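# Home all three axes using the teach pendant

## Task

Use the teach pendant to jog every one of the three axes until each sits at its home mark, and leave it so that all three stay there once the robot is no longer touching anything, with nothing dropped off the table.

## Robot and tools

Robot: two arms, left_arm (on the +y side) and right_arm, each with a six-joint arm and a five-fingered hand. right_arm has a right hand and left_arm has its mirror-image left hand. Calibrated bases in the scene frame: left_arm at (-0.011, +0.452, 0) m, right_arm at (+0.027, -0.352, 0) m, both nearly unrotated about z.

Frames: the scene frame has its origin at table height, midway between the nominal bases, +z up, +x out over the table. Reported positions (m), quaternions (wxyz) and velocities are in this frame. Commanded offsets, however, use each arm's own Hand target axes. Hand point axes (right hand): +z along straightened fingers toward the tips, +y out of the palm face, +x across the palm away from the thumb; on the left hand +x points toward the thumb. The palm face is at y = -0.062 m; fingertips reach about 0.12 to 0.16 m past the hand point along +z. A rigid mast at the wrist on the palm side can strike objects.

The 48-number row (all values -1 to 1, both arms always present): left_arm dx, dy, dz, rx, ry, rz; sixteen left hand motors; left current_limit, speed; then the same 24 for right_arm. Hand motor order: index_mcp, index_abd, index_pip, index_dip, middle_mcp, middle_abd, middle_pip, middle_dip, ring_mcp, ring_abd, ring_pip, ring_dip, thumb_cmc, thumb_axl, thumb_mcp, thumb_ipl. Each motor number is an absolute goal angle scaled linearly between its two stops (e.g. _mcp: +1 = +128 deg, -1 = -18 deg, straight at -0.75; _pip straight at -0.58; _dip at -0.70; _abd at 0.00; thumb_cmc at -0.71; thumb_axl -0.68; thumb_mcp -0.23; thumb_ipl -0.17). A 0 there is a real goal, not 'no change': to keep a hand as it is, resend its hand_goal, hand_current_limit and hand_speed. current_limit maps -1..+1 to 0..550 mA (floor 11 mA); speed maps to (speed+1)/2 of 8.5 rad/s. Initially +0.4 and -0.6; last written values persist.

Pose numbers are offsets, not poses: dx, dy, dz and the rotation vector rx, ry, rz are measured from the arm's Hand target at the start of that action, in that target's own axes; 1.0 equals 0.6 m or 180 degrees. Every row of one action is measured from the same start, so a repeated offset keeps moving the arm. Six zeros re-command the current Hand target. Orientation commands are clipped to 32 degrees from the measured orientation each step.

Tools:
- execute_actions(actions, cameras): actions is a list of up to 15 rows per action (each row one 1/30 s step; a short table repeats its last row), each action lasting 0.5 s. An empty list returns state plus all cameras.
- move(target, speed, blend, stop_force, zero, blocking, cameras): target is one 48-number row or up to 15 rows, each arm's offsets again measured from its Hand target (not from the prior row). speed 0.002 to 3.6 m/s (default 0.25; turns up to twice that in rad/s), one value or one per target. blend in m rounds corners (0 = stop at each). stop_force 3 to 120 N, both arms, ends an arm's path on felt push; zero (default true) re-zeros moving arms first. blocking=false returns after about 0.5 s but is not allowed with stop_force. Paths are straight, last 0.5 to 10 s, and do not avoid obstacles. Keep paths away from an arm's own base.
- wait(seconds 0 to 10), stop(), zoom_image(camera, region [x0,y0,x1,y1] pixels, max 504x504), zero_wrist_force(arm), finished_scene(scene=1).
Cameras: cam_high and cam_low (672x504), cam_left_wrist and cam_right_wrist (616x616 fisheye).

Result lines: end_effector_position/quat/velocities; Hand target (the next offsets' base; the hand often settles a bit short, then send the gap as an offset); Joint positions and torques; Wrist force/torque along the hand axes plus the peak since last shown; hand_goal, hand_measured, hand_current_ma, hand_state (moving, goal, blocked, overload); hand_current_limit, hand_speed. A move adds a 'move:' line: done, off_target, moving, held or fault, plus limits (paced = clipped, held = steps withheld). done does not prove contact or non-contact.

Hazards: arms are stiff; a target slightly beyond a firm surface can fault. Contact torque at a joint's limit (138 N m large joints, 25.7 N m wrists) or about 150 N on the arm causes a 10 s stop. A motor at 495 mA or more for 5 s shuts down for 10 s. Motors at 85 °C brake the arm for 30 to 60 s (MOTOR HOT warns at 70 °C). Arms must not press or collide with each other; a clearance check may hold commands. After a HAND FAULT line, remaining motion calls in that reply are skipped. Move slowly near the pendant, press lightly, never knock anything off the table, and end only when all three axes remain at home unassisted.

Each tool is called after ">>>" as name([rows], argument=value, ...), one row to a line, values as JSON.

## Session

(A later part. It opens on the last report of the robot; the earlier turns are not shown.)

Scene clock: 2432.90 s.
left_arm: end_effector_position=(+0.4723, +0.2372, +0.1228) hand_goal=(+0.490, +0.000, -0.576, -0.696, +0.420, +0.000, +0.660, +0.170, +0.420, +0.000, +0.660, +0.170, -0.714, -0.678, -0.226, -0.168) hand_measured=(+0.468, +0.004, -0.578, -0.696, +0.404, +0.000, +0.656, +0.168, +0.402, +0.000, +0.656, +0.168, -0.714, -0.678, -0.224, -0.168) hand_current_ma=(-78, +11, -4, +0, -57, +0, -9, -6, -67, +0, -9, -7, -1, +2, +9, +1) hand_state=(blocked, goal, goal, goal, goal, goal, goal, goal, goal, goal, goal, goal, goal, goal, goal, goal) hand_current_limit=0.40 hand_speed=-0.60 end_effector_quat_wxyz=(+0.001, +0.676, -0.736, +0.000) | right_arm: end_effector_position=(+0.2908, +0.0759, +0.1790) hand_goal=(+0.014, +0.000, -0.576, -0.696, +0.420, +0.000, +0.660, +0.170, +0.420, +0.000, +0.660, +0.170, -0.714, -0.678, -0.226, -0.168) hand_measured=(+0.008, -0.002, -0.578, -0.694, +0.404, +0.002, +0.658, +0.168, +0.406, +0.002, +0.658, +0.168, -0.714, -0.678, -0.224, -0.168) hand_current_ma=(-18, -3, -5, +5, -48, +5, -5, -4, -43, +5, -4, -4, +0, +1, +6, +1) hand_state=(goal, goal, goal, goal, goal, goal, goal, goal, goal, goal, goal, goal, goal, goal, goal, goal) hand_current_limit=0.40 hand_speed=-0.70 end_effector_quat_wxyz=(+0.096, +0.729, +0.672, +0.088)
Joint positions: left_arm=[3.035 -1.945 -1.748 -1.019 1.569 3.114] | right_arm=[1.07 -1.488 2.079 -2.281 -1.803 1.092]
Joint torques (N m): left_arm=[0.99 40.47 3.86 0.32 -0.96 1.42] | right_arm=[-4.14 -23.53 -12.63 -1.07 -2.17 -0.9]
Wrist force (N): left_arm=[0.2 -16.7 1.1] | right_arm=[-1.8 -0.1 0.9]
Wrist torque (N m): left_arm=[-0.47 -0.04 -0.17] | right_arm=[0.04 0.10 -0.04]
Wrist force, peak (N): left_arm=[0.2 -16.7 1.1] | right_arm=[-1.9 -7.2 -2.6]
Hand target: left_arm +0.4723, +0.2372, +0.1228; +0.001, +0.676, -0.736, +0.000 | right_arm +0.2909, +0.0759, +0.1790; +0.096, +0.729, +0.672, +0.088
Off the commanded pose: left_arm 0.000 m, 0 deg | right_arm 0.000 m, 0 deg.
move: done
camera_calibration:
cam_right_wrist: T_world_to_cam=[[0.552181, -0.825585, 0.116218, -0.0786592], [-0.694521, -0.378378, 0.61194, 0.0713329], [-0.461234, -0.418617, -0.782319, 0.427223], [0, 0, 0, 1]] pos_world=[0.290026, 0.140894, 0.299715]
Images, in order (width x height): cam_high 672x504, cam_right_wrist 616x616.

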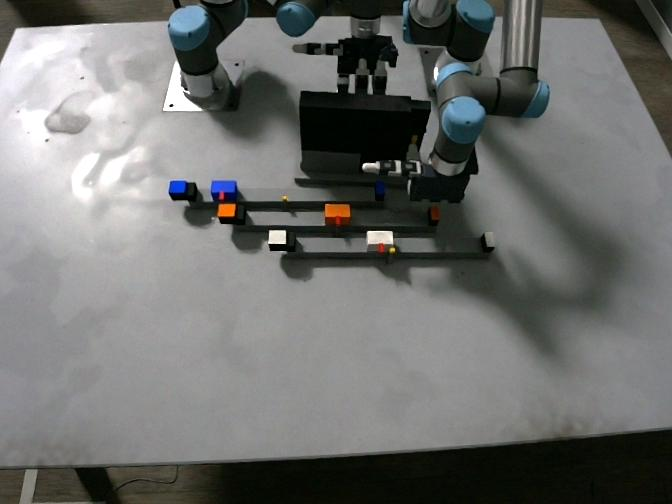

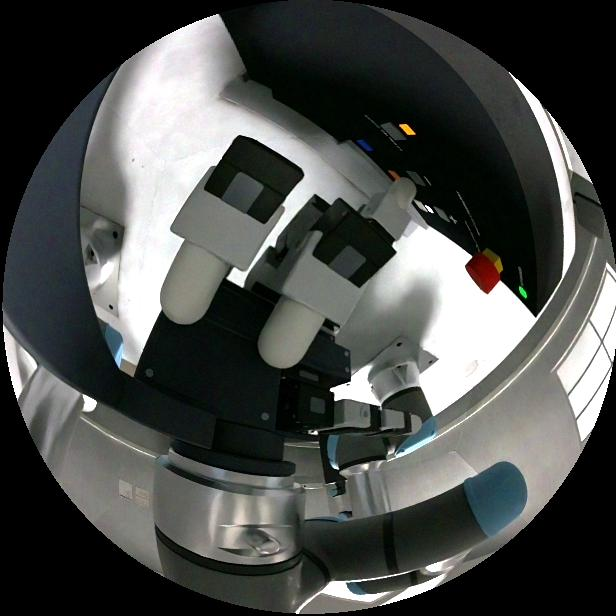

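>>> move([
  [0,0,0,0,0,0,0.49,0,-0.576,-0.696,0.42,0,0.66,0.17,0.42,0,0.66,0.17,-0.714,-0.678,-0.226,-0.168,0.4,-0.6,0,0.0161,0.0043,0,0,0,0.015,0,-0.576,-0.696,0.42,0,0.66,0.17,0.42,0,0.66,0.17,-0.714,-0.678,-0.226,-0.168,0.4,-0.7],
], speed=0.008, stop_force=7)

>>> wait(seconds=2.85)

>>> move([
  [0,0,0,0,0,0,0.49,0,-0.576,-0.696,0.42,0,0.66,0.17,0.42,0,0.66,0.17,-0.714,-0.678,-0.226,-0.168,0.4,-0.6,0,-0.0081,-0.0022,0,0,0,0.015,0,-0.576,-0.696,0.42,0,0.66,0.17,0.42,0,0.66,0.17,-0.714,-0.678,-0.226,-0.168,0.4,-0.7],
], speed=0.05, cameras=["cam_high", "cam_right_wrist"])

>>> zoom_image(camera="cam_high", region=[370, 220, 410, 260])

Scene clock: 2450.37 s.
left_arm: end_effector_position=(+0.4723, +0.2372, +0.1228) hand_goal=(+0.490, +0.000, -0.576, -0.696, +0.420, +0.000, +0.660, +0.170, +0.420, +0.000, +0.660, +0.170, -0.714, -0.678, -0.226, -0.168) hand_measured=(+0.468, +0.004, -0.578, -0.696, +0.404, +0.000, +0.656, +0.168, +0.402, +0.000, +0.656, +0.168, -0.714, -0.678, -0.224, -0.168) hand_current_ma=(-78, +11, -4, +0, -57, +0, -9, -6, -67, +0, -9, -7, -1, +2, +9, +1) hand_state=(blocked, goal, goal, goal, goal, goal, goal, goal, goal, goal, goal, goal, goal, goal, goal, goal) hand_current_limit=0.40 hand_speed=-0.60 end_effector_quat_wxyz=(+0.001, +0.676, -0.736, +0.000) | right_arm: end_effector_position=(+0.2959, +0.0755, +0.1790) hand_goal=(+0.014, +0.000, -0.576, -0.696, +0.420, +0.000, +0.660, +0.170, +0.420, +0.000, +0.660, +0.170, -0.714, -0.678, -0.226, -0.168) hand_measured=(+0.006, -0.002, -0.578, -0.694, +0.404, +0.002, +0.658, +0.168, +0.406, +0.002, +0.658, +0.168, -0.714, -0.678, -0.224, -0.168) hand_current_ma=(-20, -4, -5, +5, -48, +5, -5, -4, -43, +5, -4, -4, +0, +1, +6, +1) hand_state=(goal, goal, goal, goal, goal, goal, goal, goal, goal, goal, goal, goal, goal, goal, goal, goal) hand_current_limit=0.40 hand_speed=-0.70 end_effector_quat_wxyz=(+0.096, +0.729, +0.672, +0.088)
Joint positions: left_arm=[3.035 -1.945 -1.748 -1.019 1.569 3.114] | right_arm=[1.06 -1.485 2.077 -2.283 -1.802 1.082]
Joint torques (N m): left_arm=[2.25 39.41 4.28 0.11 -0.96 1.37] | right_arm=[12.33 -27.66 -10.4 -0.94 -3.16 1.07]
Wrist force (N): left_arm=[0.3 -16.7 1.2] | right_arm=[-1.8 -6.7 -2.1]
Wrist torque (N m): left_arm=[-0.46 -0.05 -0.16] | right_arm=[0.01 0.00 0.11]
Wrist force, peak (N): left_arm=[0.3 -16.8 1.6] | right_arm=[-1.7 -11.7 -5.1]
Hand target: left_arm +0.4723, +0.2372, +0.1228; +0.001, +0.676, -0.736, +0.000 | right_arm +0.2959, +0.0755, +0.1790; +0.096, +0.729, +0.672, +0.088 (not the last commanded pose)
Off the commanded pose: left_arm 0.000 m, 0 deg | right_arm 0.005 m, 0 deg.
move: contact (right_arm)

Scene clock: 2453.23 s.
left_arm: end_effector_position=(+0.4723, +0.2372, +0.1228) hand_goal=(+0.490, +0.000, -0.576, -0.696, +0.420, +0.000, +0.660, +0.170, +0.420, +0.000, +0.660, +0.170, -0.714, -0.678, -0.226, -0.168) hand_measured=(+0.468, +0.004, -0.578, -0.696, +0.404, +0.000, +0.656, +0.168, +0.402, +0.000, +0.656, +0.168, -0.714, -0.678, -0.224, -0.168) hand_current_ma=(-78, +11, -4, +0, -57, +0, -9, -6, -67, +0, -9, -7, -1, +2, +9, +1) hand_state=(blocked, goal, goal, goal, goal, goal, goal, goal, goal, goal, goal, goal, goal, goal, goal, goal) hand_current_limit=0.40 hand_speed=-0.60 end_effector_quat_wxyz=(+0.001, +0.676, -0.736, +0.000) | right_arm: end_effector_position=(+0.2959, +0.0755, +0.1790) hand_goal=(+0.014, +0.000, -0.576, -0.696, +0.420, +0.000, +0.660, +0.170, +0.420, +0.000, +0.660, +0.170, -0.714, -0.678, -0.226, -0.168) hand_measured=(+0.006, -0.002, -0.578, -0.694, +0.404, +0.002, +0.658, +0.168, +0.406, +0.002, +0.658, +0.168, -0.714, -0.678, -0.224, -0.168) hand_current_ma=(-20, -4, -5, +5, -48, +5, -5, -4, -43, +5, -4, -4, +0, +1, +6, +1) hand_state=(goal, goal, goal, goal, goal, goal, goal, goal, goal, goal, goal, goal, goal, goal, goal, goal) hand_current_limit=0.40 hand_speed=-0.70 end_effector_quat_wxyz=(+0.096, +0.729, +0.672, +0.088)
Joint positions: left_arm=[3.035 -1.945 -1.748 -1.019 1.569 3.114] | right_arm=[1.06 -1.485 2.077 -2.283 -1.802 1.082]
Joint torques (N m): left_arm=[1.03 38.83 3.97 0.25 -0.72 1.25] | right_arm=[10.87 -27.89 -9.83 -1.01 -2.51 1.08]
Wrist force (N): left_arm=[0.3 -16.7 1.1] | right_arm=[-1.6 -6.7 -2.3]
Wrist torque (N m): left_arm=[-0.45 -0.05 -0.16] | right_arm=[0.03 -0.03 0.13]
Wrist force, peak (N): left_arm=[0.5 -17.0 1.2] | right_arm=[-1.7 -7.0 -2.3]
Hand target: left_arm +0.4723, +0.2372, +0.1228; +0.001, +0.676, -0.736, +0.000 | right_arm +0.2959, +0.0755, +0.1790; +0.096, +0.729, +0.672, +0.088 (not the last commanded pose)
Off the commanded pose: left_arm 0.000 m, 0 deg | right_arm 0.005 m, 0 deg.
wait: 2.87 s; at rest by 0.17 s

Scene clock: 2453.93 s.
left_arm: end_effector_position=(+0.4723, +0.2372, +0.1228) hand_goal=(+0.490, +0.000, -0.576, -0.696, +0.420, +0.000, +0.660, +0.170, +0.420, +0.000, +0.660, +0.170, -0.714, -0.678, -0.226, -0.168) hand_measured=(+0.468, +0.004, -0.578, -0.696, +0.404, +0.000, +0.656, +0.168, +0.402, +0.000, +0.656, +0.168, -0.714, -0.678, -0.224, -0.168) hand_current_ma=(-78, +11, -4, +0, -57, +0, -9, -6, -67, +0, -9, -7, -1, +2, +9, +1) hand_state=(blocked, goal, goal, goal, goal, goal, goal, goal, goal, goal, goal, goal, goal, goal, goal, goal) hand_current_limit=0.40 hand_speed=-0.60 end_effector_quat_wxyz=(+0.001, +0.676, -0.736, +0.000) | right_arm: end_effector_position=(+0.2908, +0.0759, +0.1790) hand_goal=(+0.014, +0.000, -0.576, -0.696, +0.420, +0.000, +0.660, +0.170, +0.420, +0.000, +0.660, +0.170, -0.714, -0.678, -0.226, -0.168) hand_measured=(+0.006, -0.002, -0.578, -0.694, +0.404, +0.002, +0.658, +0.168, +0.406, +0.002, +0.658, +0.168, -0.714, -0.678, -0.224, -0.168) hand_current_ma=(-20, -4, -5, +5, -48, +5, -5, -4, -43, +5, -4, -4, +0, +1, +6, +1) hand_state=(goal, goal, goal, goal, goal, goal, goal, goal, goal, goal, goal, goal, goal, goal, goal, goal) hand_current_limit=0.40 hand_speed=-0.70 end_effector_quat_wxyz=(+0.096, +0.729, +0.672, +0.088)
Joint positions: left_arm=[3.035 -1.945 -1.748 -1.019 1.569 3.114] | right_arm=[1.07 -1.488 2.079 -2.281 -1.803 1.092]
Joint torques (N m): left_arm=[1.46 39.82 3.93 0 -0.85 1.22] | right_arm=[-4.53 -22.8 -13.05 -1.08 -2.31 -0.98]
Wrist force (N): left_arm=[0.4 -16.4 1.3] | right_arm=[-1.7 0.0 1.0]
Wrist torque (N m): left_arm=[-0.44 -0.06 -0.17] | right_arm=[0.05 0.09 -0.03]
Wrist force, peak (N): left_arm=[0.4 -16.7 1.1] | right_arm=[-1.7 -6.6 -2.4]
Hand target: left_arm +0.4723, +0.2372, +0.1228; +0.001, +0.676, -0.736, +0.000 | right_arm +0.2909, +0.0759, +0.1790; +0.096, +0.729, +0.672, +0.088
Off the commanded pose: left_arm 0.000 m, 0 deg | right_arm 0.000 m, 0 deg.
move: done
camera_calibration:
cam_right_wrist: T_world_to_cam=[[0.552188, -0.82558, 0.116211, -0.07866], [-0.694515, -0.378387, 0.611941, 0.071332], [-0.461234, -0.418617, -0.782319, 0.427223], [0, 0, 0, 1]] pos_world=[0.290026, 0.140894, 0.299715]
Images, in order (width x height): cam_high 672x504, cam_right_wrist 616x616.

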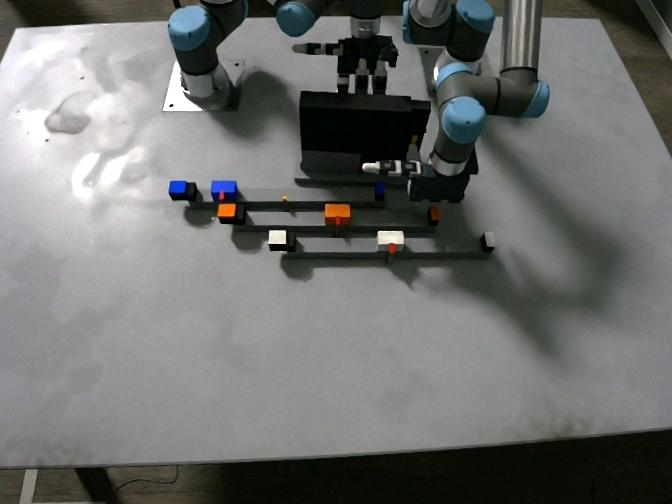

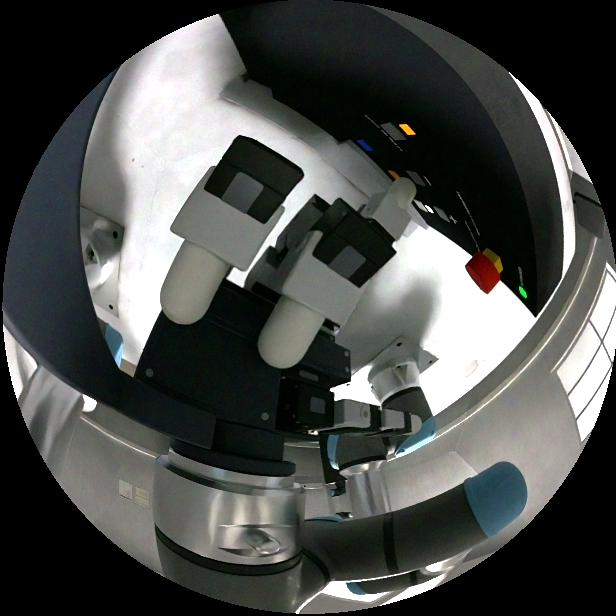

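Scaled by 12.600.

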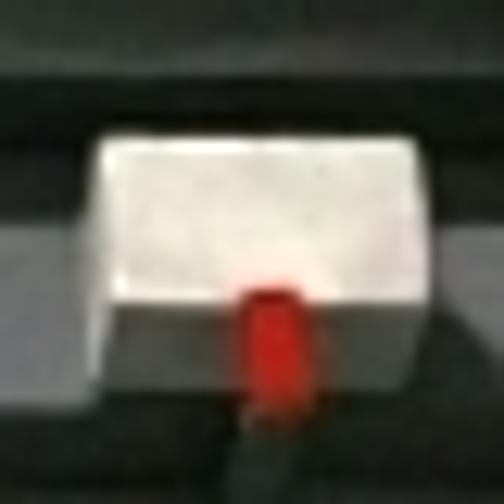

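>>> move([
  [0,0,0,0,0,0,0.49,0,-0.576,-0.696,0.42,0,0.66,0.17,0.42,0,0.66,0.17,-0.714,-0.678,-0.226,-0.168,0.4,-0.6,0.0628,-0.031,0.064,0,0,0,0.015,0,-0.576,-0.696,0.42,0,0.66,0.17,0.42,0,0.66,0.17,-0.714,-0.678,-0.226,-0.168,0.4,-0.7],
], speed=0.1, cameras=["cam_right_wrist"])

>>> zoom_image(camera="cam_right_wrist", region=[340, 80, 500, 240])

Scene clock: 2490.93 s.
left_arm: end_effector_position=(+0.4723, +0.2372, +0.1228) hand_goal=(+0.490, +0.000, -0.576, -0.696, +0.420, +0.000, +0.660, +0.170, +0.420, +0.000, +0.660, +0.170, -0.714, -0.678, -0.226, -0.168) hand_measured=(+0.468, +0.004, -0.578, -0.696, +0.404, +0.000, +0.656, +0.168, +0.402, +0.000, +0.656, +0.168, -0.714, -0.678, -0.224, -0.168) hand_current_ma=(-78, +11, -4, +0, -57, +0, -9, -6, -67, +0, -9, -7, -1, +2, +9, +1) hand_state=(blocked, goal, goal, goal, goal, goal, goal, goal, goal, goal, goal, goal, goal, goal, goal, goal) hand_current_limit=0.40 hand_speed=-0.60 end_effector_quat_wxyz=(+0.001, +0.676, -0.736, +0.000) | right_arm: end_effector_position=(+0.2858, +0.1142, +0.1372) hand_goal=(+0.014, +0.000, -0.576, -0.696, +0.420, +0.000, +0.660, +0.170, +0.420, +0.000, +0.660, +0.170, -0.714, -0.678, -0.226, -0.168) hand_measured=(+0.006, -0.002, -0.578, -0.694, +0.404, +0.002, +0.658, +0.168, +0.406, +0.002, +0.658, +0.168, -0.714, -0.678, -0.224, -0.168) hand_current_ma=(-20, -4, -5, +5, -48, +5, -5, -4, -42, +5, -4, -4, +0, +1, +6, +1) hand_state=(goal, goal, goal, goal, goal, goal, goal, goal, goal, goal, goal, goal, goal, goal, goal, goal) hand_current_limit=0.40 hand_speed=-0.70 end_effector_quat_wxyz=(+0.096, +0.729, +0.672, +0.088)
Joint positions: left_arm=[3.035 -1.945 -1.748 -1.019 1.569 3.114] | right_arm=[1.118 -1.344 2.035 -2.369 -1.809 1.141]
Joint torques (N m): left_arm=[0.77 38.77 4.33 0.06 -0.62 1.34] | right_arm=[-12.63 -20.86 -7.81 -0.83 -0.94 -0.87]
Wrist force (N): left_arm=[0.1 -16.6 1.2] | right_arm=[-1.7 0.2 0.9]
Wrist torque (N m): left_arm=[-0.44 -0.02 -0.19] | right_arm=[0.07 0.12 0.03]
Wrist force, peak (N): left_arm=[0.4 -16.9 1.1] | right_arm=[-1.9 -0.2 1.4]
Hand target: left_arm +0.4723, +0.2372, +0.1228; +0.001, +0.676, -0.736, +0.000 | right_arm +0.2859, +0.1141, +0.1371; +0.096, +0.729, +0.672, +0.088
Off the commanded pose: left_arm 0.000 m, 0 deg | right_arm 0.000 m, 0 deg.
move: done
camera_calibration:
cam_right_wrist: T_world_to_cam=[[0.552294, -0.825506, 0.116236, -0.0396091], [-0.69456, -0.378542, 0.611794, 0.108041], [-0.46104, -0.418623, -0.78243, 0.408228], [0, 0, 0, 1]] pos_world=[0.285126, 0.179094, 0.257915]
Images, in order (width x height): cam_right_wrist 616x616.

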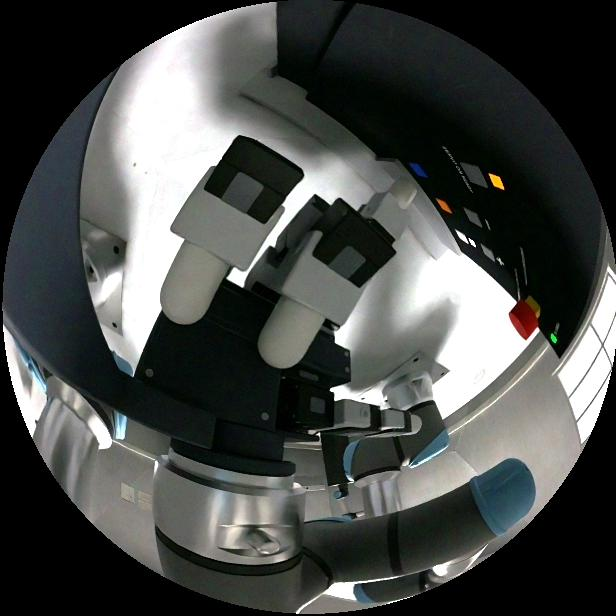

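Scaled by 3.150 from the camera's 616x616 image, which has a finer 880x880 frame.

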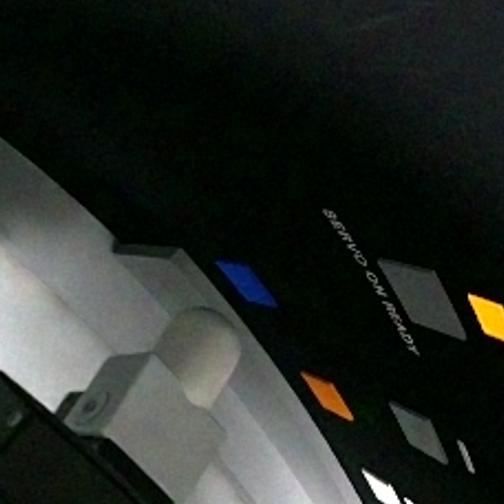

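>>> move([
  [0,0,0,0,0,0,0.49,0,-0.576,-0.696,0.42,0,0.66,0.17,0.42,0,0.66,0.17,-0.714,-0.678,-0.226,-0.168,0.4,-0.6,0,0.0086,0.0066,0,0,0,0.015,0,-0.576,-0.696,0.42,0,0.66,0.17,0.42,0,0.66,0.17,-0.714,-0.678,-0.226,-0.168,0.4,-0.7],
], speed=0.06)

>>> move([
  [0,0,0,0,0,0,0.49,0,-0.576,-0.696,0.42,0,0.66,0.17,0.42,0,0.66,0.17,-0.714,-0.678,-0.226,-0.168,0.4,-0.6,0,0.0225,0.006,0,0,0,0.015,0,-0.576,-0.696,0.42,0,0.66,0.17,0.42,0,0.66,0.17,-0.714,-0.678,-0.226,-0.168,0.4,-0.7],
], speed=0.01, stop_force=7)

>>> move([
  [0,0,0,0,0,0,0.49,0,-0.576,-0.696,0.42,0,0.66,0.17,0.42,0,0.66,0.17,-0.714,-0.678,-0.226,-0.168,0.4,-0.6,0,-0.0129,-0.0035,0,0,0,0.015,0,-0.576,-0.696,0.42,0,0.66,0.17,0.42,0,0.66,0.17,-0.714,-0.678,-0.226,-0.168,0.4,-0.7],
], speed=0.05, cameras=["cam_right_wrist"])

>>> zoom_image(camera="cam_right_wrist", region=[340, 80, 500, 240])

Scene clock: 2520.10 s.
left_arm: end_effector_position=(+0.4723, +0.2372, +0.1228) hand_goal=(+0.490, +0.000, -0.576, -0.696, +0.420, +0.000, +0.660, +0.170, +0.420, +0.000, +0.660, +0.170, -0.714, -0.678, -0.226, -0.168) hand_measured=(+0.468, +0.004, -0.578, -0.696, +0.404, +0.000, +0.656, +0.168, +0.402, +0.000, +0.656, +0.168, -0.714, -0.678, -0.224, -0.168) hand_current_ma=(-78, +11, -4, +0, -57, +0, -9, -6, -67, +0, -9, -7, -1, +2, +9, +1) hand_state=(blocked, goal, goal, goal, goal, goal, goal, goal, goal, goal, goal, goal, goal, goal, goal, goal) hand_current_limit=0.40 hand_speed=-0.60 end_effector_quat_wxyz=(+0.001, +0.676, -0.736, +0.000) | right_arm: end_effector_position=(+0.2920, +0.1136, +0.1345) hand_goal=(+0.014, +0.000, -0.576, -0.696, +0.420, +0.000, +0.660, +0.170, +0.420, +0.000, +0.660, +0.170, -0.714, -0.678, -0.226, -0.168) hand_measured=(+0.006, -0.002, -0.578, -0.694, +0.404, +0.002, +0.658, +0.168, +0.406, +0.002, +0.658, +0.168, -0.714, -0.678, -0.224, -0.168) hand_current_ma=(-20, -4, -5, +5, -48, +5, -5, -4, -42, +5, -4, -4, +0, +1, +6, +1) hand_state=(goal, goal, goal, goal, goal, goal, goal, goal, goal, goal, goal, goal, goal, goal, goal, goal) hand_current_limit=0.40 hand_speed=-0.70 end_effector_quat_wxyz=(+0.096, +0.729, +0.672, +0.088)
Joint positions: left_arm=[3.035 -1.945 -1.748 -1.019 1.569 3.114] | right_arm=[1.107 -1.337 2.035 -2.379 -1.807 1.13]
Joint torques (N m): left_arm=[0.47 38.56 4.27 0.03 -0.52 1.24] | right_arm=[6.57 -32.89 -7.15 -2.52 0.78 1.02]
Wrist force (N): left_arm=[0.2 -16.6 1.2] | right_arm=[-1.6 -0.1 1.0]
Wrist torque (N m): left_arm=[-0.46 -0.03 -0.18] | right_arm=[0.02 0.10 0.06]
Wrist force, peak (N): left_arm=[0.2 -16.9 1.4] | right_arm=[-1.9 0.0 1.1]
Hand target: left_arm +0.4723, +0.2372, +0.1228; +0.001, +0.676, -0.736, +0.000 | right_arm +0.2919, +0.1136, +0.1346; +0.096, +0.729, +0.672, +0.088
Off the commanded pose: left_arm 0.000 m, 0 deg | right_arm 0.000 m, 0 deg.
move: done

Scene clock: 2522.03 s.
left_arm: end_effector_position=(+0.4723, +0.2372, +0.1228) hand_goal=(+0.490, +0.000, -0.576, -0.696, +0.420, +0.000, +0.660, +0.170, +0.420, +0.000, +0.660, +0.170, -0.714, -0.678, -0.226, -0.168) hand_measured=(+0.468, +0.004, -0.578, -0.696, +0.404, +0.000, +0.656, +0.168, +0.402, +0.000, +0.656, +0.168, -0.714, -0.678, -0.224, -0.168) hand_current_ma=(-78, +11, -4, +0, -57, +0, -9, -6, -67, +0, -9, -7, -1, +2, +9, +1) hand_state=(blocked, goal, goal, goal, goal, goal, goal, goal, goal, goal, goal, goal, goal, goal, goal, goal) hand_current_limit=0.40 hand_speed=-0.60 end_effector_quat_wxyz=(+0.001, +0.676, -0.736, +0.000) | right_arm: end_effector_position=(+0.2996, +0.1130, +0.1346) hand_goal=(+0.014, +0.000, -0.576, -0.696, +0.420, +0.000, +0.660, +0.170, +0.420, +0.000, +0.660, +0.170, -0.714, -0.678, -0.226, -0.168) hand_measured=(+0.006, -0.002, -0.578, -0.694, +0.404, +0.002, +0.658, +0.168, +0.406, +0.002, +0.658, +0.168, -0.714, -0.678, -0.224, -0.168) hand_current_ma=(-21, -5, -5, +5, -48, +5, -5, -4, -42, +5, -4, -4, +0, +1, +6, +1) hand_state=(goal, goal, goal, goal, goal, goal, goal, goal, goal, goal, goal, goal, goal, goal, goal, goal) hand_current_limit=0.40 hand_speed=-0.70 end_effector_quat_wxyz=(+0.096, +0.729, +0.672, +0.088)
Joint positions: left_arm=[3.035 -1.945 -1.748 -1.019 1.569 3.114] | right_arm=[1.093 -1.333 2.032 -2.382 -1.806 1.116]
Joint torques (N m): left_arm=[0.98 39.47 3.77 0.27 -0.43 1.15] | right_arm=[11.13 -31.6 -8.77 -0.88 -3.43 0.41]
Wrist force (N): left_arm=[0.3 -16.9 1.6] | right_arm=[-1.7 -7.1 -2.4]
Wrist torque (N m): left_arm=[-0.51 -0.04 -0.16] | right_arm=[0.02 0.02 0.13]
Wrist force, peak (N): left_arm=[0.3 -16.9 1.6] | right_arm=[-1.9 -14.1 -6.1]
Hand target: left_arm +0.4723, +0.2372, +0.1228; +0.001, +0.676, -0.736, +0.000 | right_arm +0.2996, +0.1130, +0.1346; +0.096, +0.729, +0.672, +0.088 (not the last commanded pose)
Off the commanded pose: left_arm 0.000 m, 0 deg | right_arm 0.006 m, 0 deg.
move: contact (right_arm)

Scene clock: 2522.73 s.
left_arm: end_effector_position=(+0.4723, +0.2372, +0.1228) hand_goal=(+0.490, +0.000, -0.576, -0.696, +0.420, +0.000, +0.660, +0.170, +0.420, +0.000, +0.660, +0.170, -0.714, -0.678, -0.226, -0.168) hand_measured=(+0.468, +0.004, -0.578, -0.696, +0.404, +0.000, +0.656, +0.168, +0.402, +0.000, +0.656, +0.168, -0.714, -0.678, -0.224, -0.168) hand_current_ma=(-78, +11, -4, +0, -57, +0, -9, -6, -67, +0, -9, -7, -1, +2, +9, +1) hand_state=(blocked, goal, goal, goal, goal, goal, goal, goal, goal, goal, goal, goal, goal, goal, goal, goal) hand_current_limit=0.40 hand_speed=-0.60 end_effector_quat_wxyz=(+0.001, +0.676, -0.736, +0.000) | right_arm: end_effector_position=(+0.2914, +0.1137, +0.1346) hand_goal=(+0.014, +0.000, -0.576, -0.696, +0.420, +0.000, +0.660, +0.170, +0.420, +0.000, +0.660, +0.170, -0.714, -0.678, -0.226, -0.168) hand_measured=(+0.006, -0.002, -0.578, -0.694, +0.404, +0.002, +0.658, +0.168, +0.406, +0.002, +0.658, +0.168, -0.714, -0.678, -0.224, -0.168) hand_current_ma=(-21, -5, -5, +5, -48, +5, -5, -4, -42, +5, -4, -4, +0, +1, +6, +1) hand_state=(goal, goal, goal, goal, goal, goal, goal, goal, goal, goal, goal, goal, goal, goal, goal, goal) hand_current_limit=0.40 hand_speed=-0.70 end_effector_quat_wxyz=(+0.096, +0.729, +0.672, +0.088)
Joint positions: left_arm=[3.035 -1.945 -1.748 -1.019 1.569 3.114] | right_arm=[1.108 -1.337 2.036 -2.378 -1.808 1.131]
Joint torques (N m): left_arm=[1.38 38.17 3.86 0 -0.42 1.17] | right_arm=[-10.5 -26.38 -13.3 -1.11 -2.27 -0.99]
Wrist force (N): left_arm=[0.1 -16.4 1.4] | right_arm=[-1.8 -0.1 0.8]
Wrist torque (N m): left_arm=[-0.44 -0.03 -0.19] | right_arm=[0.03 0.14 -0.03]
Wrist force, peak (N): left_arm=[0.0 -16.9 1.4] | right_arm=[-2.1 -7.2 -2.7]
Hand target: left_arm +0.4723, +0.2372, +0.1228; +0.001, +0.676, -0.736, +0.000 | right_arm +0.2916, +0.1136, +0.1346; +0.096, +0.729, +0.672, +0.088
Off the commanded pose: left_arm 0.000 m, 0 deg | right_arm 0.000 m, 0 deg.
move: done
camera_calibration:
cam_right_wrist: T_world_to_cam=[[0.552265, -0.825525, 0.116242, -0.0428024], [-0.694467, -0.378417, 0.611977, 0.113236], [-0.461214, -0.4187, -0.782286, 0.408593], [0, 0, 0, 1]] pos_world=[0.290726, 0.178594, 0.255315]
Images, in order (width x height): cam_right_wrist 616x616.

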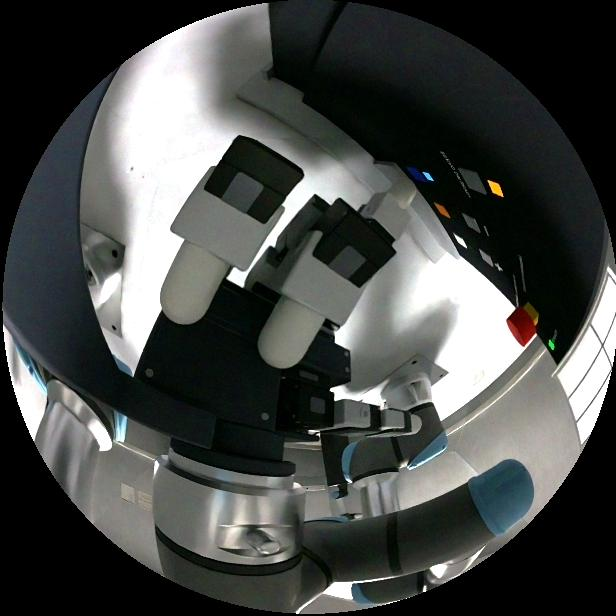

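Scaled by 3.150 from the camera's 616x616 image, which has a finer 880x880 frame.

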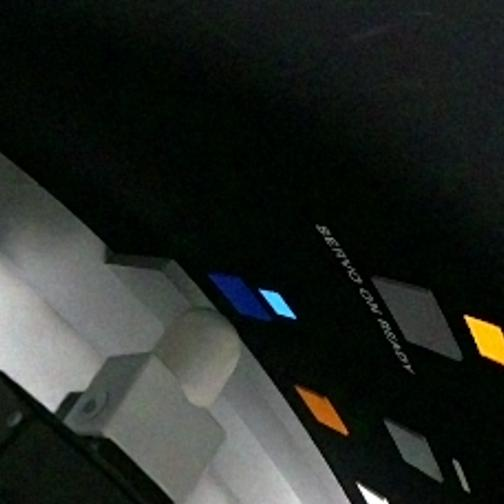

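>>> move([
  [0,0,0,0,0,0,0.49,0,-0.576,-0.696,0.42,0,0.66,0.17,0.42,0,0.66,0.17,-0.714,-0.678,-0.226,-0.168,0.4,-0.6,-0.0628,0.0233,-0.0703,0,0,0,0.015,0,-0.576,-0.696,0.42,0,0.66,0.17,0.42,0,0.66,0.17,-0.714,-0.678,-0.226,-0.168,0.4,-0.7],
], speed=0.1)

>>> move([
  [0,0,0,0,0,0,0.49,0,-0.576,-0.696,0.42,0,0.66,0.17,0.42,0,0.66,0.17,-0.714,-0.678,-0.226,-0.168,0.4,-0.6,0,0.0161,0.0043,0,0,0,0.015,0,-0.576,-0.696,0.42,0,0.66,0.17,0.42,0,0.66,0.17,-0.714,-0.678,-0.226,-0.168,0.4,-0.7],
], speed=0.008, stop_force=7)

>>> wait(seconds=2, cameras=["cam_high"])

>>> move([
  [0,0,0,0,0,0,0.49,0,-0.576,-0.696,0.42,0,0.66,0.17,0.42,0,0.66,0.17,-0.714,-0.678,-0.226,-0.168,0.4,-0.6,0,-0.0081,-0.0022,0,0,0,0.015,0,-0.576,-0.696,0.42,0,0.66,0.17,0.42,0,0.66,0.17,-0.714,-0.678,-0.226,-0.168,0.4,-0.7],
], speed=0.05, cameras=["cam_high", "cam_right_wrist"])

>>> zoom_image(camera="cam_high", region=[190, 165, 310, 235])

Scene clock: 2541.70 s.
left_arm: end_effector_position=(+0.4723, +0.2372, +0.1228) hand_goal=(+0.490, +0.000, -0.576, -0.696, +0.420, +0.000, +0.660, +0.170, +0.420, +0.000, +0.660, +0.170, -0.714, -0.678, -0.226, -0.168) hand_measured=(+0.468, +0.004, -0.578, -0.696, +0.404, +0.000, +0.656, +0.168, +0.402, +0.000, +0.656, +0.168, -0.714, -0.678, -0.224, -0.168) hand_current_ma=(-78, +11, -4, +0, -57, +0, -9, -6, -67, +0, -9, -7, -1, +2, +9, +1) hand_state=(blocked, goal, goal, goal, goal, goal, goal, goal, goal, goal, goal, goal, goal, goal, goal, goal) hand_current_limit=0.40 hand_speed=-0.60 end_effector_quat_wxyz=(+0.001, +0.676, -0.736, +0.000) | right_arm: end_effector_position=(+0.2912, +0.0758, +0.1789) hand_goal=(+0.014, +0.000, -0.576, -0.696, +0.420, +0.000, +0.660, +0.170, +0.420, +0.000, +0.660, +0.170, -0.714, -0.678, -0.226, -0.168) hand_measured=(+0.006, -0.002, -0.578, -0.694, +0.404, +0.002, +0.658, +0.168, +0.406, +0.002, +0.658, +0.168, -0.714, -0.678, -0.224, -0.168) hand_current_ma=(-21, -4, -5, +5, -47, +5, -5, -4, -42, +5, -4, -4, +0, +1, +6, +1) hand_state=(goal, goal, goal, goal, goal, goal, goal, goal, goal, goal, goal, goal, goal, goal, goal, goal) hand_current_limit=0.40 hand_speed=-0.70 end_effector_quat_wxyz=(+0.096, +0.729, +0.672, +0.087)
Joint positions: left_arm=[3.035 -1.945 -1.748 -1.019 1.569 3.114] | right_arm=[1.069 -1.487 2.079 -2.281 -1.803 1.091]
Joint torques (N m): left_arm=[1.25 38.64 4.01 0.02 -0.42 0.92] | right_arm=[13.97 -28.15 -31.39 -4.19 -0.25 1.08]
Wrist force (N): left_arm=[0.2 -16.7 1.1] | right_arm=[-1.6 -0.2 1.0]
Wrist torque (N m): left_arm=[-0.46 -0.04 -0.17] | right_arm=[0.03 0.07 0.02]
Wrist force, peak (N): left_arm=[0.3 -16.9 1.3] | right_arm=[-2.2 0.1 0.5]
Hand target: left_arm +0.4723, +0.2372, +0.1228; +0.001, +0.676, -0.736, +0.000 | right_arm +0.2912, +0.0759, +0.1790; +0.096, +0.729, +0.672, +0.088
Off the commanded pose: left_arm 0.000 m, 0 deg | right_arm 0.000 m, 0 deg.
move: done

Scene clock: 2543.53 s.
left_arm: end_effector_position=(+0.4723, +0.2372, +0.1228) hand_goal=(+0.490, +0.000, -0.576, -0.696, +0.420, +0.000, +0.660, +0.170, +0.420, +0.000, +0.660, +0.170, -0.714, -0.678, -0.226, -0.168) hand_measured=(+0.468, +0.004, -0.578, -0.696, +0.404, +0.000, +0.656, +0.168, +0.402, +0.000, +0.656, +0.168, -0.714, -0.678, -0.224, -0.168) hand_current_ma=(-78, +11, -4, +0, -57, +0, -9, -6, -67, +0, -9, -7, -1, +2, +9, +1) hand_state=(blocked, goal, goal, goal, goal, goal, goal, goal, goal, goal, goal, goal, goal, goal, goal, goal) hand_current_limit=0.40 hand_speed=-0.60 end_effector_quat_wxyz=(+0.001, +0.676, -0.736, +0.000) | right_arm: end_effector_position=(+0.2960, +0.0755, +0.1790) hand_goal=(+0.014, +0.000, -0.576, -0.696, +0.420, +0.000, +0.660, +0.170, +0.420, +0.000, +0.660, +0.170, -0.714, -0.678, -0.226, -0.168) hand_measured=(+0.006, -0.002, -0.578, -0.694, +0.404, +0.002, +0.658, +0.168, +0.406, +0.002, +0.658, +0.168, -0.714, -0.678, -0.224, -0.168) hand_current_ma=(-22, -5, -5, +5, -47, +5, -5, -4, -42, +5, -4, -4, +0, +1, +6, +1) hand_state=(goal, goal, goal, goal, goal, goal, goal, goal, goal, goal, goal, goal, goal, goal, goal, goal) hand_current_limit=0.40 hand_speed=-0.70 end_effector_quat_wxyz=(+0.096, +0.729, +0.672, +0.088)
Joint positions: left_arm=[3.035 -1.945 -1.748 -1.019 1.569 3.114] | right_arm=[1.059 -1.485 2.077 -2.283 -1.802 1.081]
Joint torques (N m): left_arm=[0.93 38.8 4.05 0 -0.39 0.99] | right_arm=[11.28 -28.05 -9.94 -0.97 -3.41 0.86]
Wrist force (N): left_arm=[0.3 -16.7 1.3] | right_arm=[-1.8 -6.8 -2.3]
Wrist torque (N m): left_arm=[-0.47 -0.04 -0.17] | right_arm=[0.02 0.01 0.11]
Wrist force, peak (N): left_arm=[0.5 -16.9 1.4] | right_arm=[-1.8 -11.8 -4.9]
Hand target: left_arm +0.4723, +0.2372, +0.1228; +0.001, +0.676, -0.736, +0.000 | right_arm +0.2960, +0.0755, +0.1790; +0.096, +0.729, +0.672, +0.088 (not the last commanded pose)
Off the commanded pose: left_arm 0.000 m, 0 deg | right_arm 0.005 m, 0 deg.
move: contact (right_arm)

Scene clock: 2545.53 s.
left_arm: end_effector_position=(+0.4723, +0.2372, +0.1228) hand_goal=(+0.490, +0.000, -0.576, -0.696, +0.420, +0.000, +0.660, +0.170, +0.420, +0.000, +0.660, +0.170, -0.714, -0.678, -0.226, -0.168) hand_measured=(+0.468, +0.004, -0.578, -0.696, +0.404, +0.000, +0.656, +0.168, +0.402, +0.000, +0.656, +0.168, -0.714, -0.678, -0.224, -0.168) hand_current_ma=(-78, +11, -4, +0, -57, +0, -9, -6, -67, +0, -9, -7, -1, +2, +9, +1) hand_state=(blocked, goal, goal, goal, goal, goal, goal, goal, goal, goal, goal, goal, goal, goal, goal, goal) hand_current_limit=0.40 hand_speed=-0.60 end_effector_quat_wxyz=(+0.001, +0.676, -0.736, +0.000) | right_arm: end_effector_position=(+0.2960, +0.0755, +0.1790) hand_goal=(+0.014, +0.000, -0.576, -0.696, +0.420, +0.000, +0.660, +0.170, +0.420, +0.000, +0.660, +0.170, -0.714, -0.678, -0.226, -0.168) hand_measured=(+0.006, -0.002, -0.578, -0.694, +0.404, +0.002, +0.658, +0.168, +0.406, +0.002, +0.658, +0.168, -0.714, -0.678, -0.224, -0.168) hand_current_ma=(-22, -5, -5, +5, -47, +5, -5, -4, -42, +5, -4, -4, +0, +1, +6, +1) hand_state=(goal, goal, goal, goal, goal, goal, goal, goal, goal, goal, goal, goal, goal, goal, goal, goal) hand_current_limit=0.40 hand_speed=-0.70 end_effector_quat_wxyz=(+0.096, +0.729, +0.672, +0.088)
Joint positions: left_arm=[3.035 -1.945 -1.748 -1.019 1.569 3.114] | right_arm=[1.059 -1.485 2.077 -2.283 -1.802 1.081]
Joint torques (N m): left_arm=[1.36 38.53 4.2 -0.21 -0.45 1.07] | right_arm=[11.31 -27.17 -8.9 -0.85 -2.7 1.06]
Wrist force (N): left_arm=[0.2 -16.6 1.0] | right_arm=[-1.5 -6.6 -2.3]
Wrist torque (N m): left_arm=[-0.44 -0.03 -0.18] | right_arm=[0.03 -0.03 0.14]
Wrist force, peak (N): left_arm=[0.3 -17.0 1.1] | right_arm=[-1.8 -6.8 -2.7]
Hand target: left_arm +0.4723, +0.2372, +0.1228; +0.001, +0.676, -0.736, +0.000 | right_arm +0.2960, +0.0755, +0.1790; +0.096, +0.729, +0.672, +0.088 (not the last commanded pose)
Off the commanded pose: left_arm 0.000 m, 0 deg | right_arm 0.005 m, 0 deg.
wait: 2.00 s; at rest by 0.17 s
Images, in order (width x height): cam_high 672x504.

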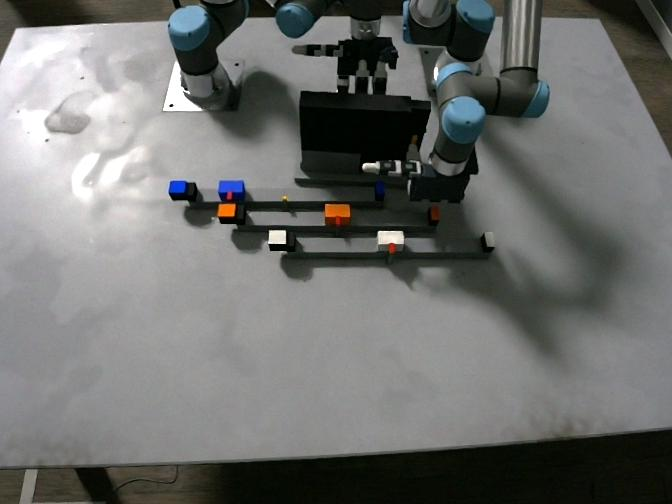

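Scene clock: 2546.23 s.
left_arm: end_effector_position=(+0.4723, +0.2372, +0.1228) hand_goal=(+0.490, +0.000, -0.576, -0.696, +0.420, +0.000, +0.660, +0.170, +0.420, +0.000, +0.660, +0.170, -0.714, -0.678, -0.226, -0.168) hand_measured=(+0.468, +0.004, -0.578, -0.696, +0.404, +0.000, +0.656, +0.168, +0.402, +0.000, +0.656, +0.168, -0.714, -0.678, -0.224, -0.168) hand_current_ma=(-78, +11, -4, +0, -57, +0, -9, -6, -67, +0, -9, -7, -1, +2, +9, +1) hand_state=(blocked, goal, goal, goal, goal, goal, goal, goal, goal, goal, goal, goal, goal, goal, goal, goal) hand_current_limit=0.40 hand_speed=-0.60 end_effector_quat_wxyz=(+0.001, +0.676, -0.736, +0.000) | right_arm: end_effector_position=(+0.2908, +0.0759, +0.1790) hand_goal=(+0.014, +0.000, -0.576, -0.696, +0.420, +0.000, +0.660, +0.170, +0.420, +0.000, +0.660, +0.170, -0.714, -0.678, -0.226, -0.168) hand_measured=(+0.006, -0.002, -0.578, -0.694, +0.404, +0.002, +0.658, +0.168, +0.406, +0.002, +0.658, +0.168, -0.714, -0.678, -0.224, -0.168) hand_current_ma=(-22, -5, -5, +5, -47, +5, -5, -4, -42, +5, -4, -4, +0, +1, +6, +1) hand_state=(goal, goal, goal, goal, goal, goal, goal, goal, goal, goal, goal, goal, goal, goal, goal, goal) hand_current_limit=0.40 hand_speed=-0.70 end_effector_quat_wxyz=(+0.096, +0.729, +0.672, +0.088)
Joint positions: left_arm=[3.035 -1.945 -1.748 -1.019 1.569 3.114] | right_arm=[1.069 -1.488 2.079 -2.281 -1.803 1.091]
Joint torques (N m): left_arm=[1.05 38.69 3.83 -0.21 -0.3 0.88] | right_arm=[-4.8 -23.03 -13.18 -1.02 -2.19 -0.79]
Wrist force (N): left_arm=[0.2 -16.5 1.4] | right_arm=[-1.6 0.1 0.9]
Wrist torque (N m): left_arm=[-0.46 -0.03 -0.17] | right_arm=[0.06 0.07 -0.02]
Wrist force, peak (N): left_arm=[0.4 -16.9 1.4] | right_arm=[-2.0 -6.6 -2.3]
Hand target: left_arm +0.4723, +0.2372, +0.1228; +0.001, +0.676, -0.736, +0.000 | right_arm +0.2909, +0.0759, +0.1790; +0.096, +0.729, +0.672, +0.088
Off the commanded pose: left_arm 0.000 m, 0 deg | right_arm 0.000 m, 0 deg.
move: done
camera_calibration:
cam_right_wrist: T_world_to_cam=[[0.552202, -0.825582, 0.116134, -0.0786954], [-0.694452, -0.378404, 0.612002, 0.0713672], [-0.461312, -0.418598, -0.782283, 0.427278], [0, 0, 0, 1]] pos_world=[0.290125, 0.140894, 0.299715]
Images, in order (width x height): cam_high 672x504, cam_right_wrist 616x616.

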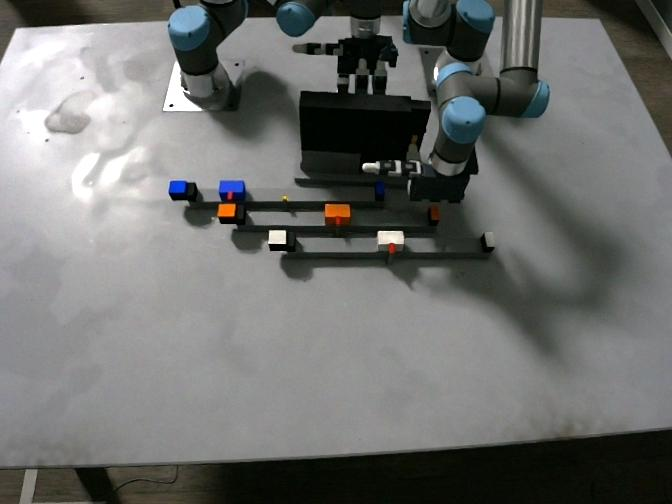

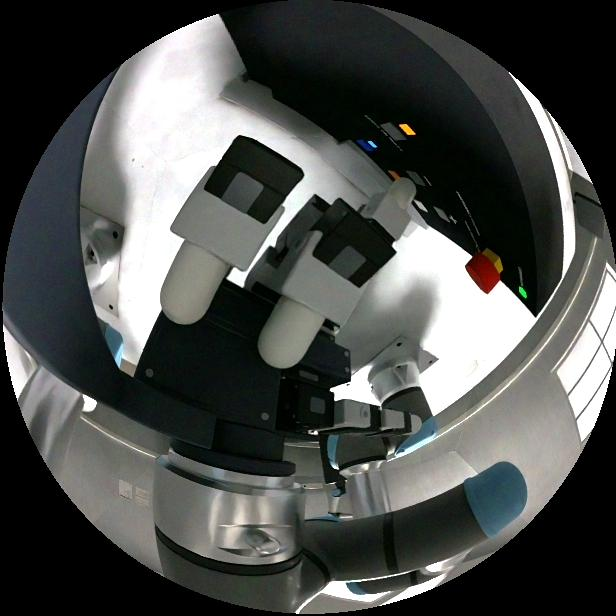

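Scaled by 4.200.

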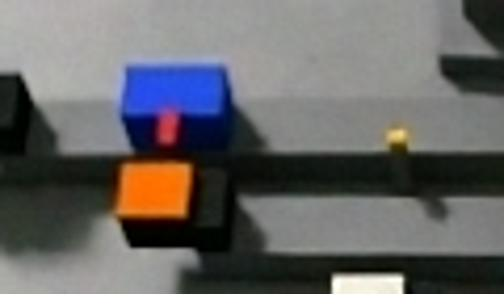

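>>> move([
  [0,0,0,0,0,0,0.49,0,-0.576,-0.696,0.42,0,0.66,0.17,0.42,0,0.66,0.17,-0.714,-0.678,-0.226,-0.168,0.4,-0.6,0,0.0161,0.0043,0,0,0,0.015,0,-0.576,-0.696,0.42,0,0.66,0.17,0.42,0,0.66,0.17,-0.714,-0.678,-0.226,-0.168,0.4,-0.7],
], speed=0.008, stop_force=7)

>>> wait(seconds=10)

>>> wait(seconds=9.5)

>>> move([
  [0,0,0,0,0,0,0.49,0,-0.576,-0.696,0.42,0,0.66,0.17,0.42,0,0.66,0.17,-0.714,-0.678,-0.226,-0.168,0.4,-0.6,0,-0.0081,-0.0022,0,0,0,0.015,0,-0.576,-0.696,0.42,0,0.66,0.17,0.42,0,0.66,0.17,-0.714,-0.678,-0.226,-0.168,0.4,-0.7],
], speed=0.05, cameras=["cam_high", "cam_right_wrist"])

>>> zoom_image(camera="cam_high", region=[260, 170, 310, 220])

Scene clock: 2563.57 s.
left_arm: end_effector_position=(+0.4723, +0.2372, +0.1228) hand_goal=(+0.490, +0.000, -0.576, -0.696, +0.420, +0.000, +0.660, +0.170, +0.420, +0.000, +0.660, +0.170, -0.714, -0.678, -0.226, -0.168) hand_measured=(+0.468, +0.004, -0.578, -0.696, +0.404, +0.000, +0.656, +0.168, +0.402, +0.000, +0.656, +0.168, -0.714, -0.678, -0.224, -0.168) hand_current_ma=(-78, +11, -4, +0, -57, +0, -9, -6, -67, +0, -9, -7, -1, +2, +9, +1) hand_state=(blocked, goal, goal, goal, goal, goal, goal, goal, goal, goal, goal, goal, goal, goal, goal, goal) hand_current_limit=0.40 hand_speed=-0.60 end_effector_quat_wxyz=(+0.001, +0.676, -0.736, +0.000) | right_arm: end_effector_position=(+0.2960, +0.0755, +0.1790) hand_goal=(+0.014, +0.000, -0.576, -0.696, +0.420, +0.000, +0.660, +0.170, +0.420, +0.000, +0.660, +0.170, -0.714, -0.678, -0.226, -0.168) hand_measured=(+0.006, -0.002, -0.578, -0.694, +0.404, +0.002, +0.658, +0.168, +0.406, +0.002, +0.658, +0.168, -0.714, -0.678, -0.224, -0.168) hand_current_ma=(-23, -5, -5, +5, -47, +5, -5, -4, -42, +5, -4, -4, +0, +1, +6, +1) hand_state=(goal, goal, goal, goal, goal, goal, goal, goal, goal, goal, goal, goal, goal, goal, goal, goal) hand_current_limit=0.40 hand_speed=-0.70 end_effector_quat_wxyz=(+0.096, +0.729, +0.672, +0.088)
Joint positions: left_arm=[3.035 -1.945 -1.748 -1.019 1.569 3.114] | right_arm=[1.059 -1.485 2.077 -2.283 -1.802 1.081]
Joint torques (N m): left_arm=[0.88 37.92 3.39 -0.04 -0.08 1.08] | right_arm=[10.95 -28.27 -10.51 -1.02 -3.42 1.14]
Wrist force (N): left_arm=[0.3 -16.5 1.4] | right_arm=[-1.8 -7.6 -2.9]
Wrist torque (N m): left_arm=[-0.45 -0.05 -0.17] | right_arm=[0.03 0.00 0.13]
Wrist force, peak (N): left_arm=[0.4 -17.0 1.2] | right_arm=[-1.9 -12.6 -5.1]
Hand target: left_arm +0.4723, +0.2372, +0.1228; +0.001, +0.676, -0.736, +0.000 | right_arm +0.2960, +0.0755, +0.1790; +0.096, +0.729, +0.672, +0.088 (not the last commanded pose)
Off the commanded pose: left_arm 0.000 m, 0 deg | right_arm 0.005 m, 0 deg.
move: contact (right_arm)

Scene clock: 2573.57 s.
left_arm: end_effector_position=(+0.4723, +0.2372, +0.1228) hand_goal=(+0.490, +0.000, -0.576, -0.696, +0.420, +0.000, +0.660, +0.170, +0.420, +0.000, +0.660, +0.170, -0.714, -0.678, -0.226, -0.168) hand_measured=(+0.468, +0.004, -0.578, -0.696, +0.404, +0.000, +0.656, +0.168, +0.402, +0.000, +0.656, +0.168, -0.714, -0.678, -0.224, -0.168) hand_current_ma=(-78, +11, -4, +0, -57, +0, -9, -6, -67, +0, -9, -7, -1, +2, +9, +1) hand_state=(blocked, goal, goal, goal, goal, goal, goal, goal, goal, goal, goal, goal, goal, goal, goal, goal) hand_current_limit=0.40 hand_speed=-0.60 end_effector_quat_wxyz=(+0.001, +0.676, -0.736, +0.000) | right_arm: end_effector_position=(+0.2960, +0.0755, +0.1790) hand_goal=(+0.014, +0.000, -0.576, -0.696, +0.420, +0.000, +0.660, +0.170, +0.420, +0.000, +0.660, +0.170, -0.714, -0.678, -0.226, -0.168) hand_measured=(+0.006, -0.002, -0.578, -0.694, +0.404, +0.002, +0.658, +0.168, +0.406, +0.002, +0.658, +0.168, -0.714, -0.678, -0.224, -0.168) hand_current_ma=(-23, -5, -5, +5, -47, +5, -5, -4, -42, +5, -4, -4, +0, +1, +6, +1) hand_state=(goal, goal, goal, goal, goal, goal, goal, goal, goal, goal, goal, goal, goal, goal, goal, goal) hand_current_limit=0.40 hand_speed=-0.70 end_effector_quat_wxyz=(+0.096, +0.729, +0.672, +0.088)
Joint positions: left_arm=[3.035 -1.945 -1.748 -1.019 1.569 3.114] | right_arm=[1.059 -1.485 2.077 -2.283 -1.802 1.081]
Joint torques (N m): left_arm=[1.34 38.91 3.65 -0.16 0.03 0.73] | right_arm=[10.78 -28.6 -9.9 -1 -0.35 0.82]
Wrist force (N): left_arm=[0.3 -17.0 1.2] | right_arm=[-1.7 -7.4 -2.8]
Wrist torque (N m): left_arm=[-0.52 -0.04 -0.16] | right_arm=[0.06 -0.02 0.14]
Wrist force, peak (N): left_arm=[0.1 -17.1 1.4] | right_arm=[-1.7 -7.7 -3.2]
Hand target: left_arm +0.4723, +0.2372, +0.1228; +0.001, +0.676, -0.736, +0.000 | right_arm +0.2960, +0.0755, +0.1790; +0.096, +0.729, +0.672, +0.088 (not the last commanded pose)
Off the commanded pose: left_arm 0.000 m, 0 deg | right_arm 0.005 m, 0 deg.
wait: 10.00 s; at rest by 0.17 s

Scene clock: 2583.07 s.
left_arm: end_effector_position=(+0.4723, +0.2372, +0.1228) hand_goal=(+0.490, +0.000, -0.576, -0.696, +0.420, +0.000, +0.660, +0.170, +0.420, +0.000, +0.660, +0.170, -0.714, -0.678, -0.226, -0.168) hand_measured=(+0.468, +0.004, -0.578, -0.696, +0.404, +0.000, +0.656, +0.168, +0.402, +0.000, +0.656, +0.168, -0.714, -0.678, -0.224, -0.168) hand_current_ma=(-78, +11, -4, +0, -57, +0, -9, -6, -67, +0, -9, -7, -1, +2, +9, +1) hand_state=(blocked, goal, goal, goal, goal, goal, goal, goal, goal, goal, goal, goal, goal, goal, goal, goal) hand_current_limit=0.40 hand_speed=-0.60 end_effector_quat_wxyz=(+0.001, +0.676, -0.736, +0.000) | right_arm: end_effector_position=(+0.2960, +0.0755, +0.1790) hand_goal=(+0.014, +0.000, -0.576, -0.696, +0.420, +0.000, +0.660, +0.170, +0.420, +0.000, +0.660, +0.170, -0.714, -0.678, -0.226, -0.168) hand_measured=(+0.006, -0.002, -0.578, -0.694, +0.404, +0.002, +0.658, +0.168, +0.406, +0.002, +0.658, +0.168, -0.714, -0.678, -0.224, -0.168) hand_current_ma=(-23, -5, -5, +5, -47, +5, -5, -4, -42, +5, -4, -4, +0, +1, +6, +1) hand_state=(goal, goal, goal, goal, goal, goal, goal, goal, goal, goal, goal, goal, goal, goal, goal, goal) hand_current_limit=0.40 hand_speed=-0.70 end_effector_quat_wxyz=(+0.096, +0.729, +0.672, +0.088)
Joint positions: left_arm=[3.035 -1.945 -1.748 -1.019 1.569 3.114] | right_arm=[1.059 -1.485 2.077 -2.283 -1.802 1.081]
Joint torques (N m): left_arm=[1.08 38.7 4.59 -0.22 0.24 0.5] | right_arm=[9.93 -27.5 -10.16 -1.13 -0.06 0.82]
Wrist force (N): left_arm=[0.1 -16.5 1.5] | right_arm=[-1.9 -7.7 -2.8]
Wrist torque (N m): left_arm=[-0.45 -0.02 -0.19] | right_arm=[0.02 0.01 0.12]
Wrist force, peak (N): left_arm=[0.3 -17.1 1.4] | right_arm=[-2.0 -7.7 -3.1]
Hand target: left_arm +0.4723, +0.2372, +0.1228; +0.001, +0.676, -0.736, +0.000 | right_arm +0.2960, +0.0755, +0.1790; +0.096, +0.729, +0.672, +0.088 (not the last commanded pose)
Off the commanded pose: left_arm 0.000 m, 0 deg | right_arm 0.005 m, 0 deg.
wait: 9.50 s; at rest by 0.17 s

Scene clock: 2583.77 s.
left_arm: end_effector_position=(+0.4723, +0.2372, +0.1228) hand_goal=(+0.490, +0.000, -0.576, -0.696, +0.420, +0.000, +0.660, +0.170, +0.420, +0.000, +0.660, +0.170, -0.714, -0.678, -0.226, -0.168) hand_measured=(+0.468, +0.004, -0.578, -0.696, +0.404, +0.000, +0.656, +0.168, +0.402, +0.000, +0.656, +0.168, -0.714, -0.678, -0.224, -0.168) hand_current_ma=(-78, +11, -4, +0, -57, +0, -9, -6, -67, +0, -9, -7, -1, +2, +9, +1) hand_state=(blocked, goal, goal, goal, goal, goal, goal, goal, goal, goal, goal, goal, goal, goal, goal, goal) hand_current_limit=0.40 hand_speed=-0.60 end_effector_quat_wxyz=(+0.001, +0.676, -0.736, +0.000) | right_arm: end_effector_position=(+0.2909, +0.0759, +0.1790) hand_goal=(+0.014, +0.000, -0.576, -0.696, +0.420, +0.000, +0.660, +0.170, +0.420, +0.000, +0.660, +0.170, -0.714, -0.678, -0.226, -0.168) hand_measured=(+0.006, -0.002, -0.578, -0.694, +0.404, +0.002, +0.658, +0.168, +0.406, +0.002, +0.658, +0.168, -0.714, -0.678, -0.224, -0.168) hand_current_ma=(-23, -5, -5, +5, -47, +5, -5, -4, -42, +5, -4, -4, +0, +1, +6, +1) hand_state=(goal, goal, goal, goal, goal, goal, goal, goal, goal, goal, goal, goal, goal, goal, goal, goal) hand_current_limit=0.40 hand_speed=-0.70 end_effector_quat_wxyz=(+0.096, +0.729, +0.672, +0.088)
Joint positions: left_arm=[3.035 -1.945 -1.748 -1.019 1.569 3.114] | right_arm=[1.069 -1.488 2.079 -2.281 -1.803 1.091]
Joint torques (N m): left_arm=[0.64 38.22 3.62 -0.06 0.34 0.42] | right_arm=[-3.89 -23.32 -12.24 -0.93 -2.19 -0.77]
Wrist force (N): left_arm=[0.3 -16.6 1.4] | right_arm=[-1.5 0.0 0.8]
Wrist torque (N m): left_arm=[-0.46 -0.04 -0.17] | right_arm=[0.07 0.07 -0.02]
Wrist force, peak (N): left_arm=[0.5 -16.9 1.5] | right_arm=[-1.7 -7.5 -2.8]
Hand target: left_arm +0.4723, +0.2372, +0.1228; +0.001, +0.676, -0.736, +0.000 | right_arm +0.2910, +0.0759, +0.1790; +0.096, +0.729, +0.672, +0.088
Off the commanded pose: left_arm 0.000 m, 0 deg | right_arm 0.000 m, 0 deg.
move: done
camera_calibration:
cam_right_wrist: T_world_to_cam=[[0.55221, -0.825578, 0.116127, -0.0787514], [-0.694446, -0.378413, 0.612003, 0.0714357], [-0.461312, -0.418598, -0.782283, 0.427324], [0, 0, 0, 1]] pos_world=[0.290225, 0.140894, 0.299715]
Images, in order (width x height): cam_high 672x504, cam_right_wrist 616x616.

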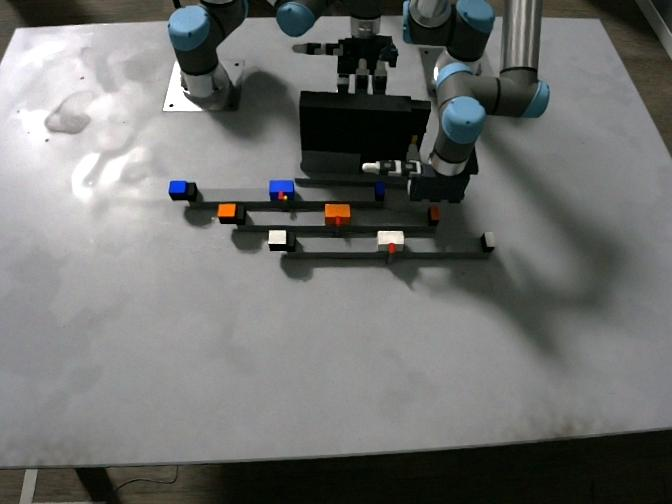

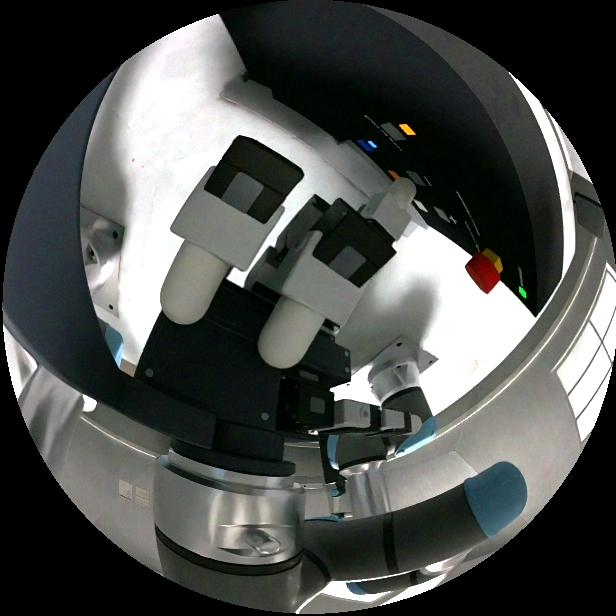

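Scaled by 10.080.

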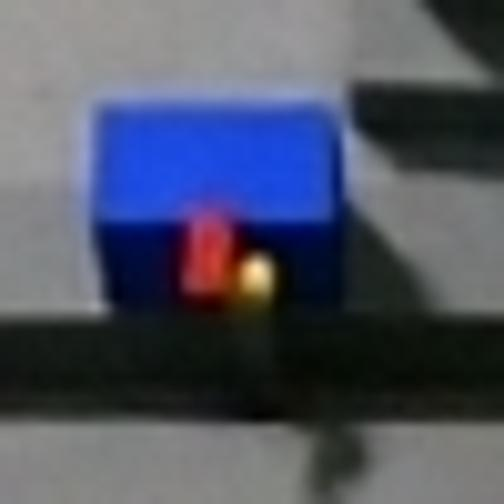

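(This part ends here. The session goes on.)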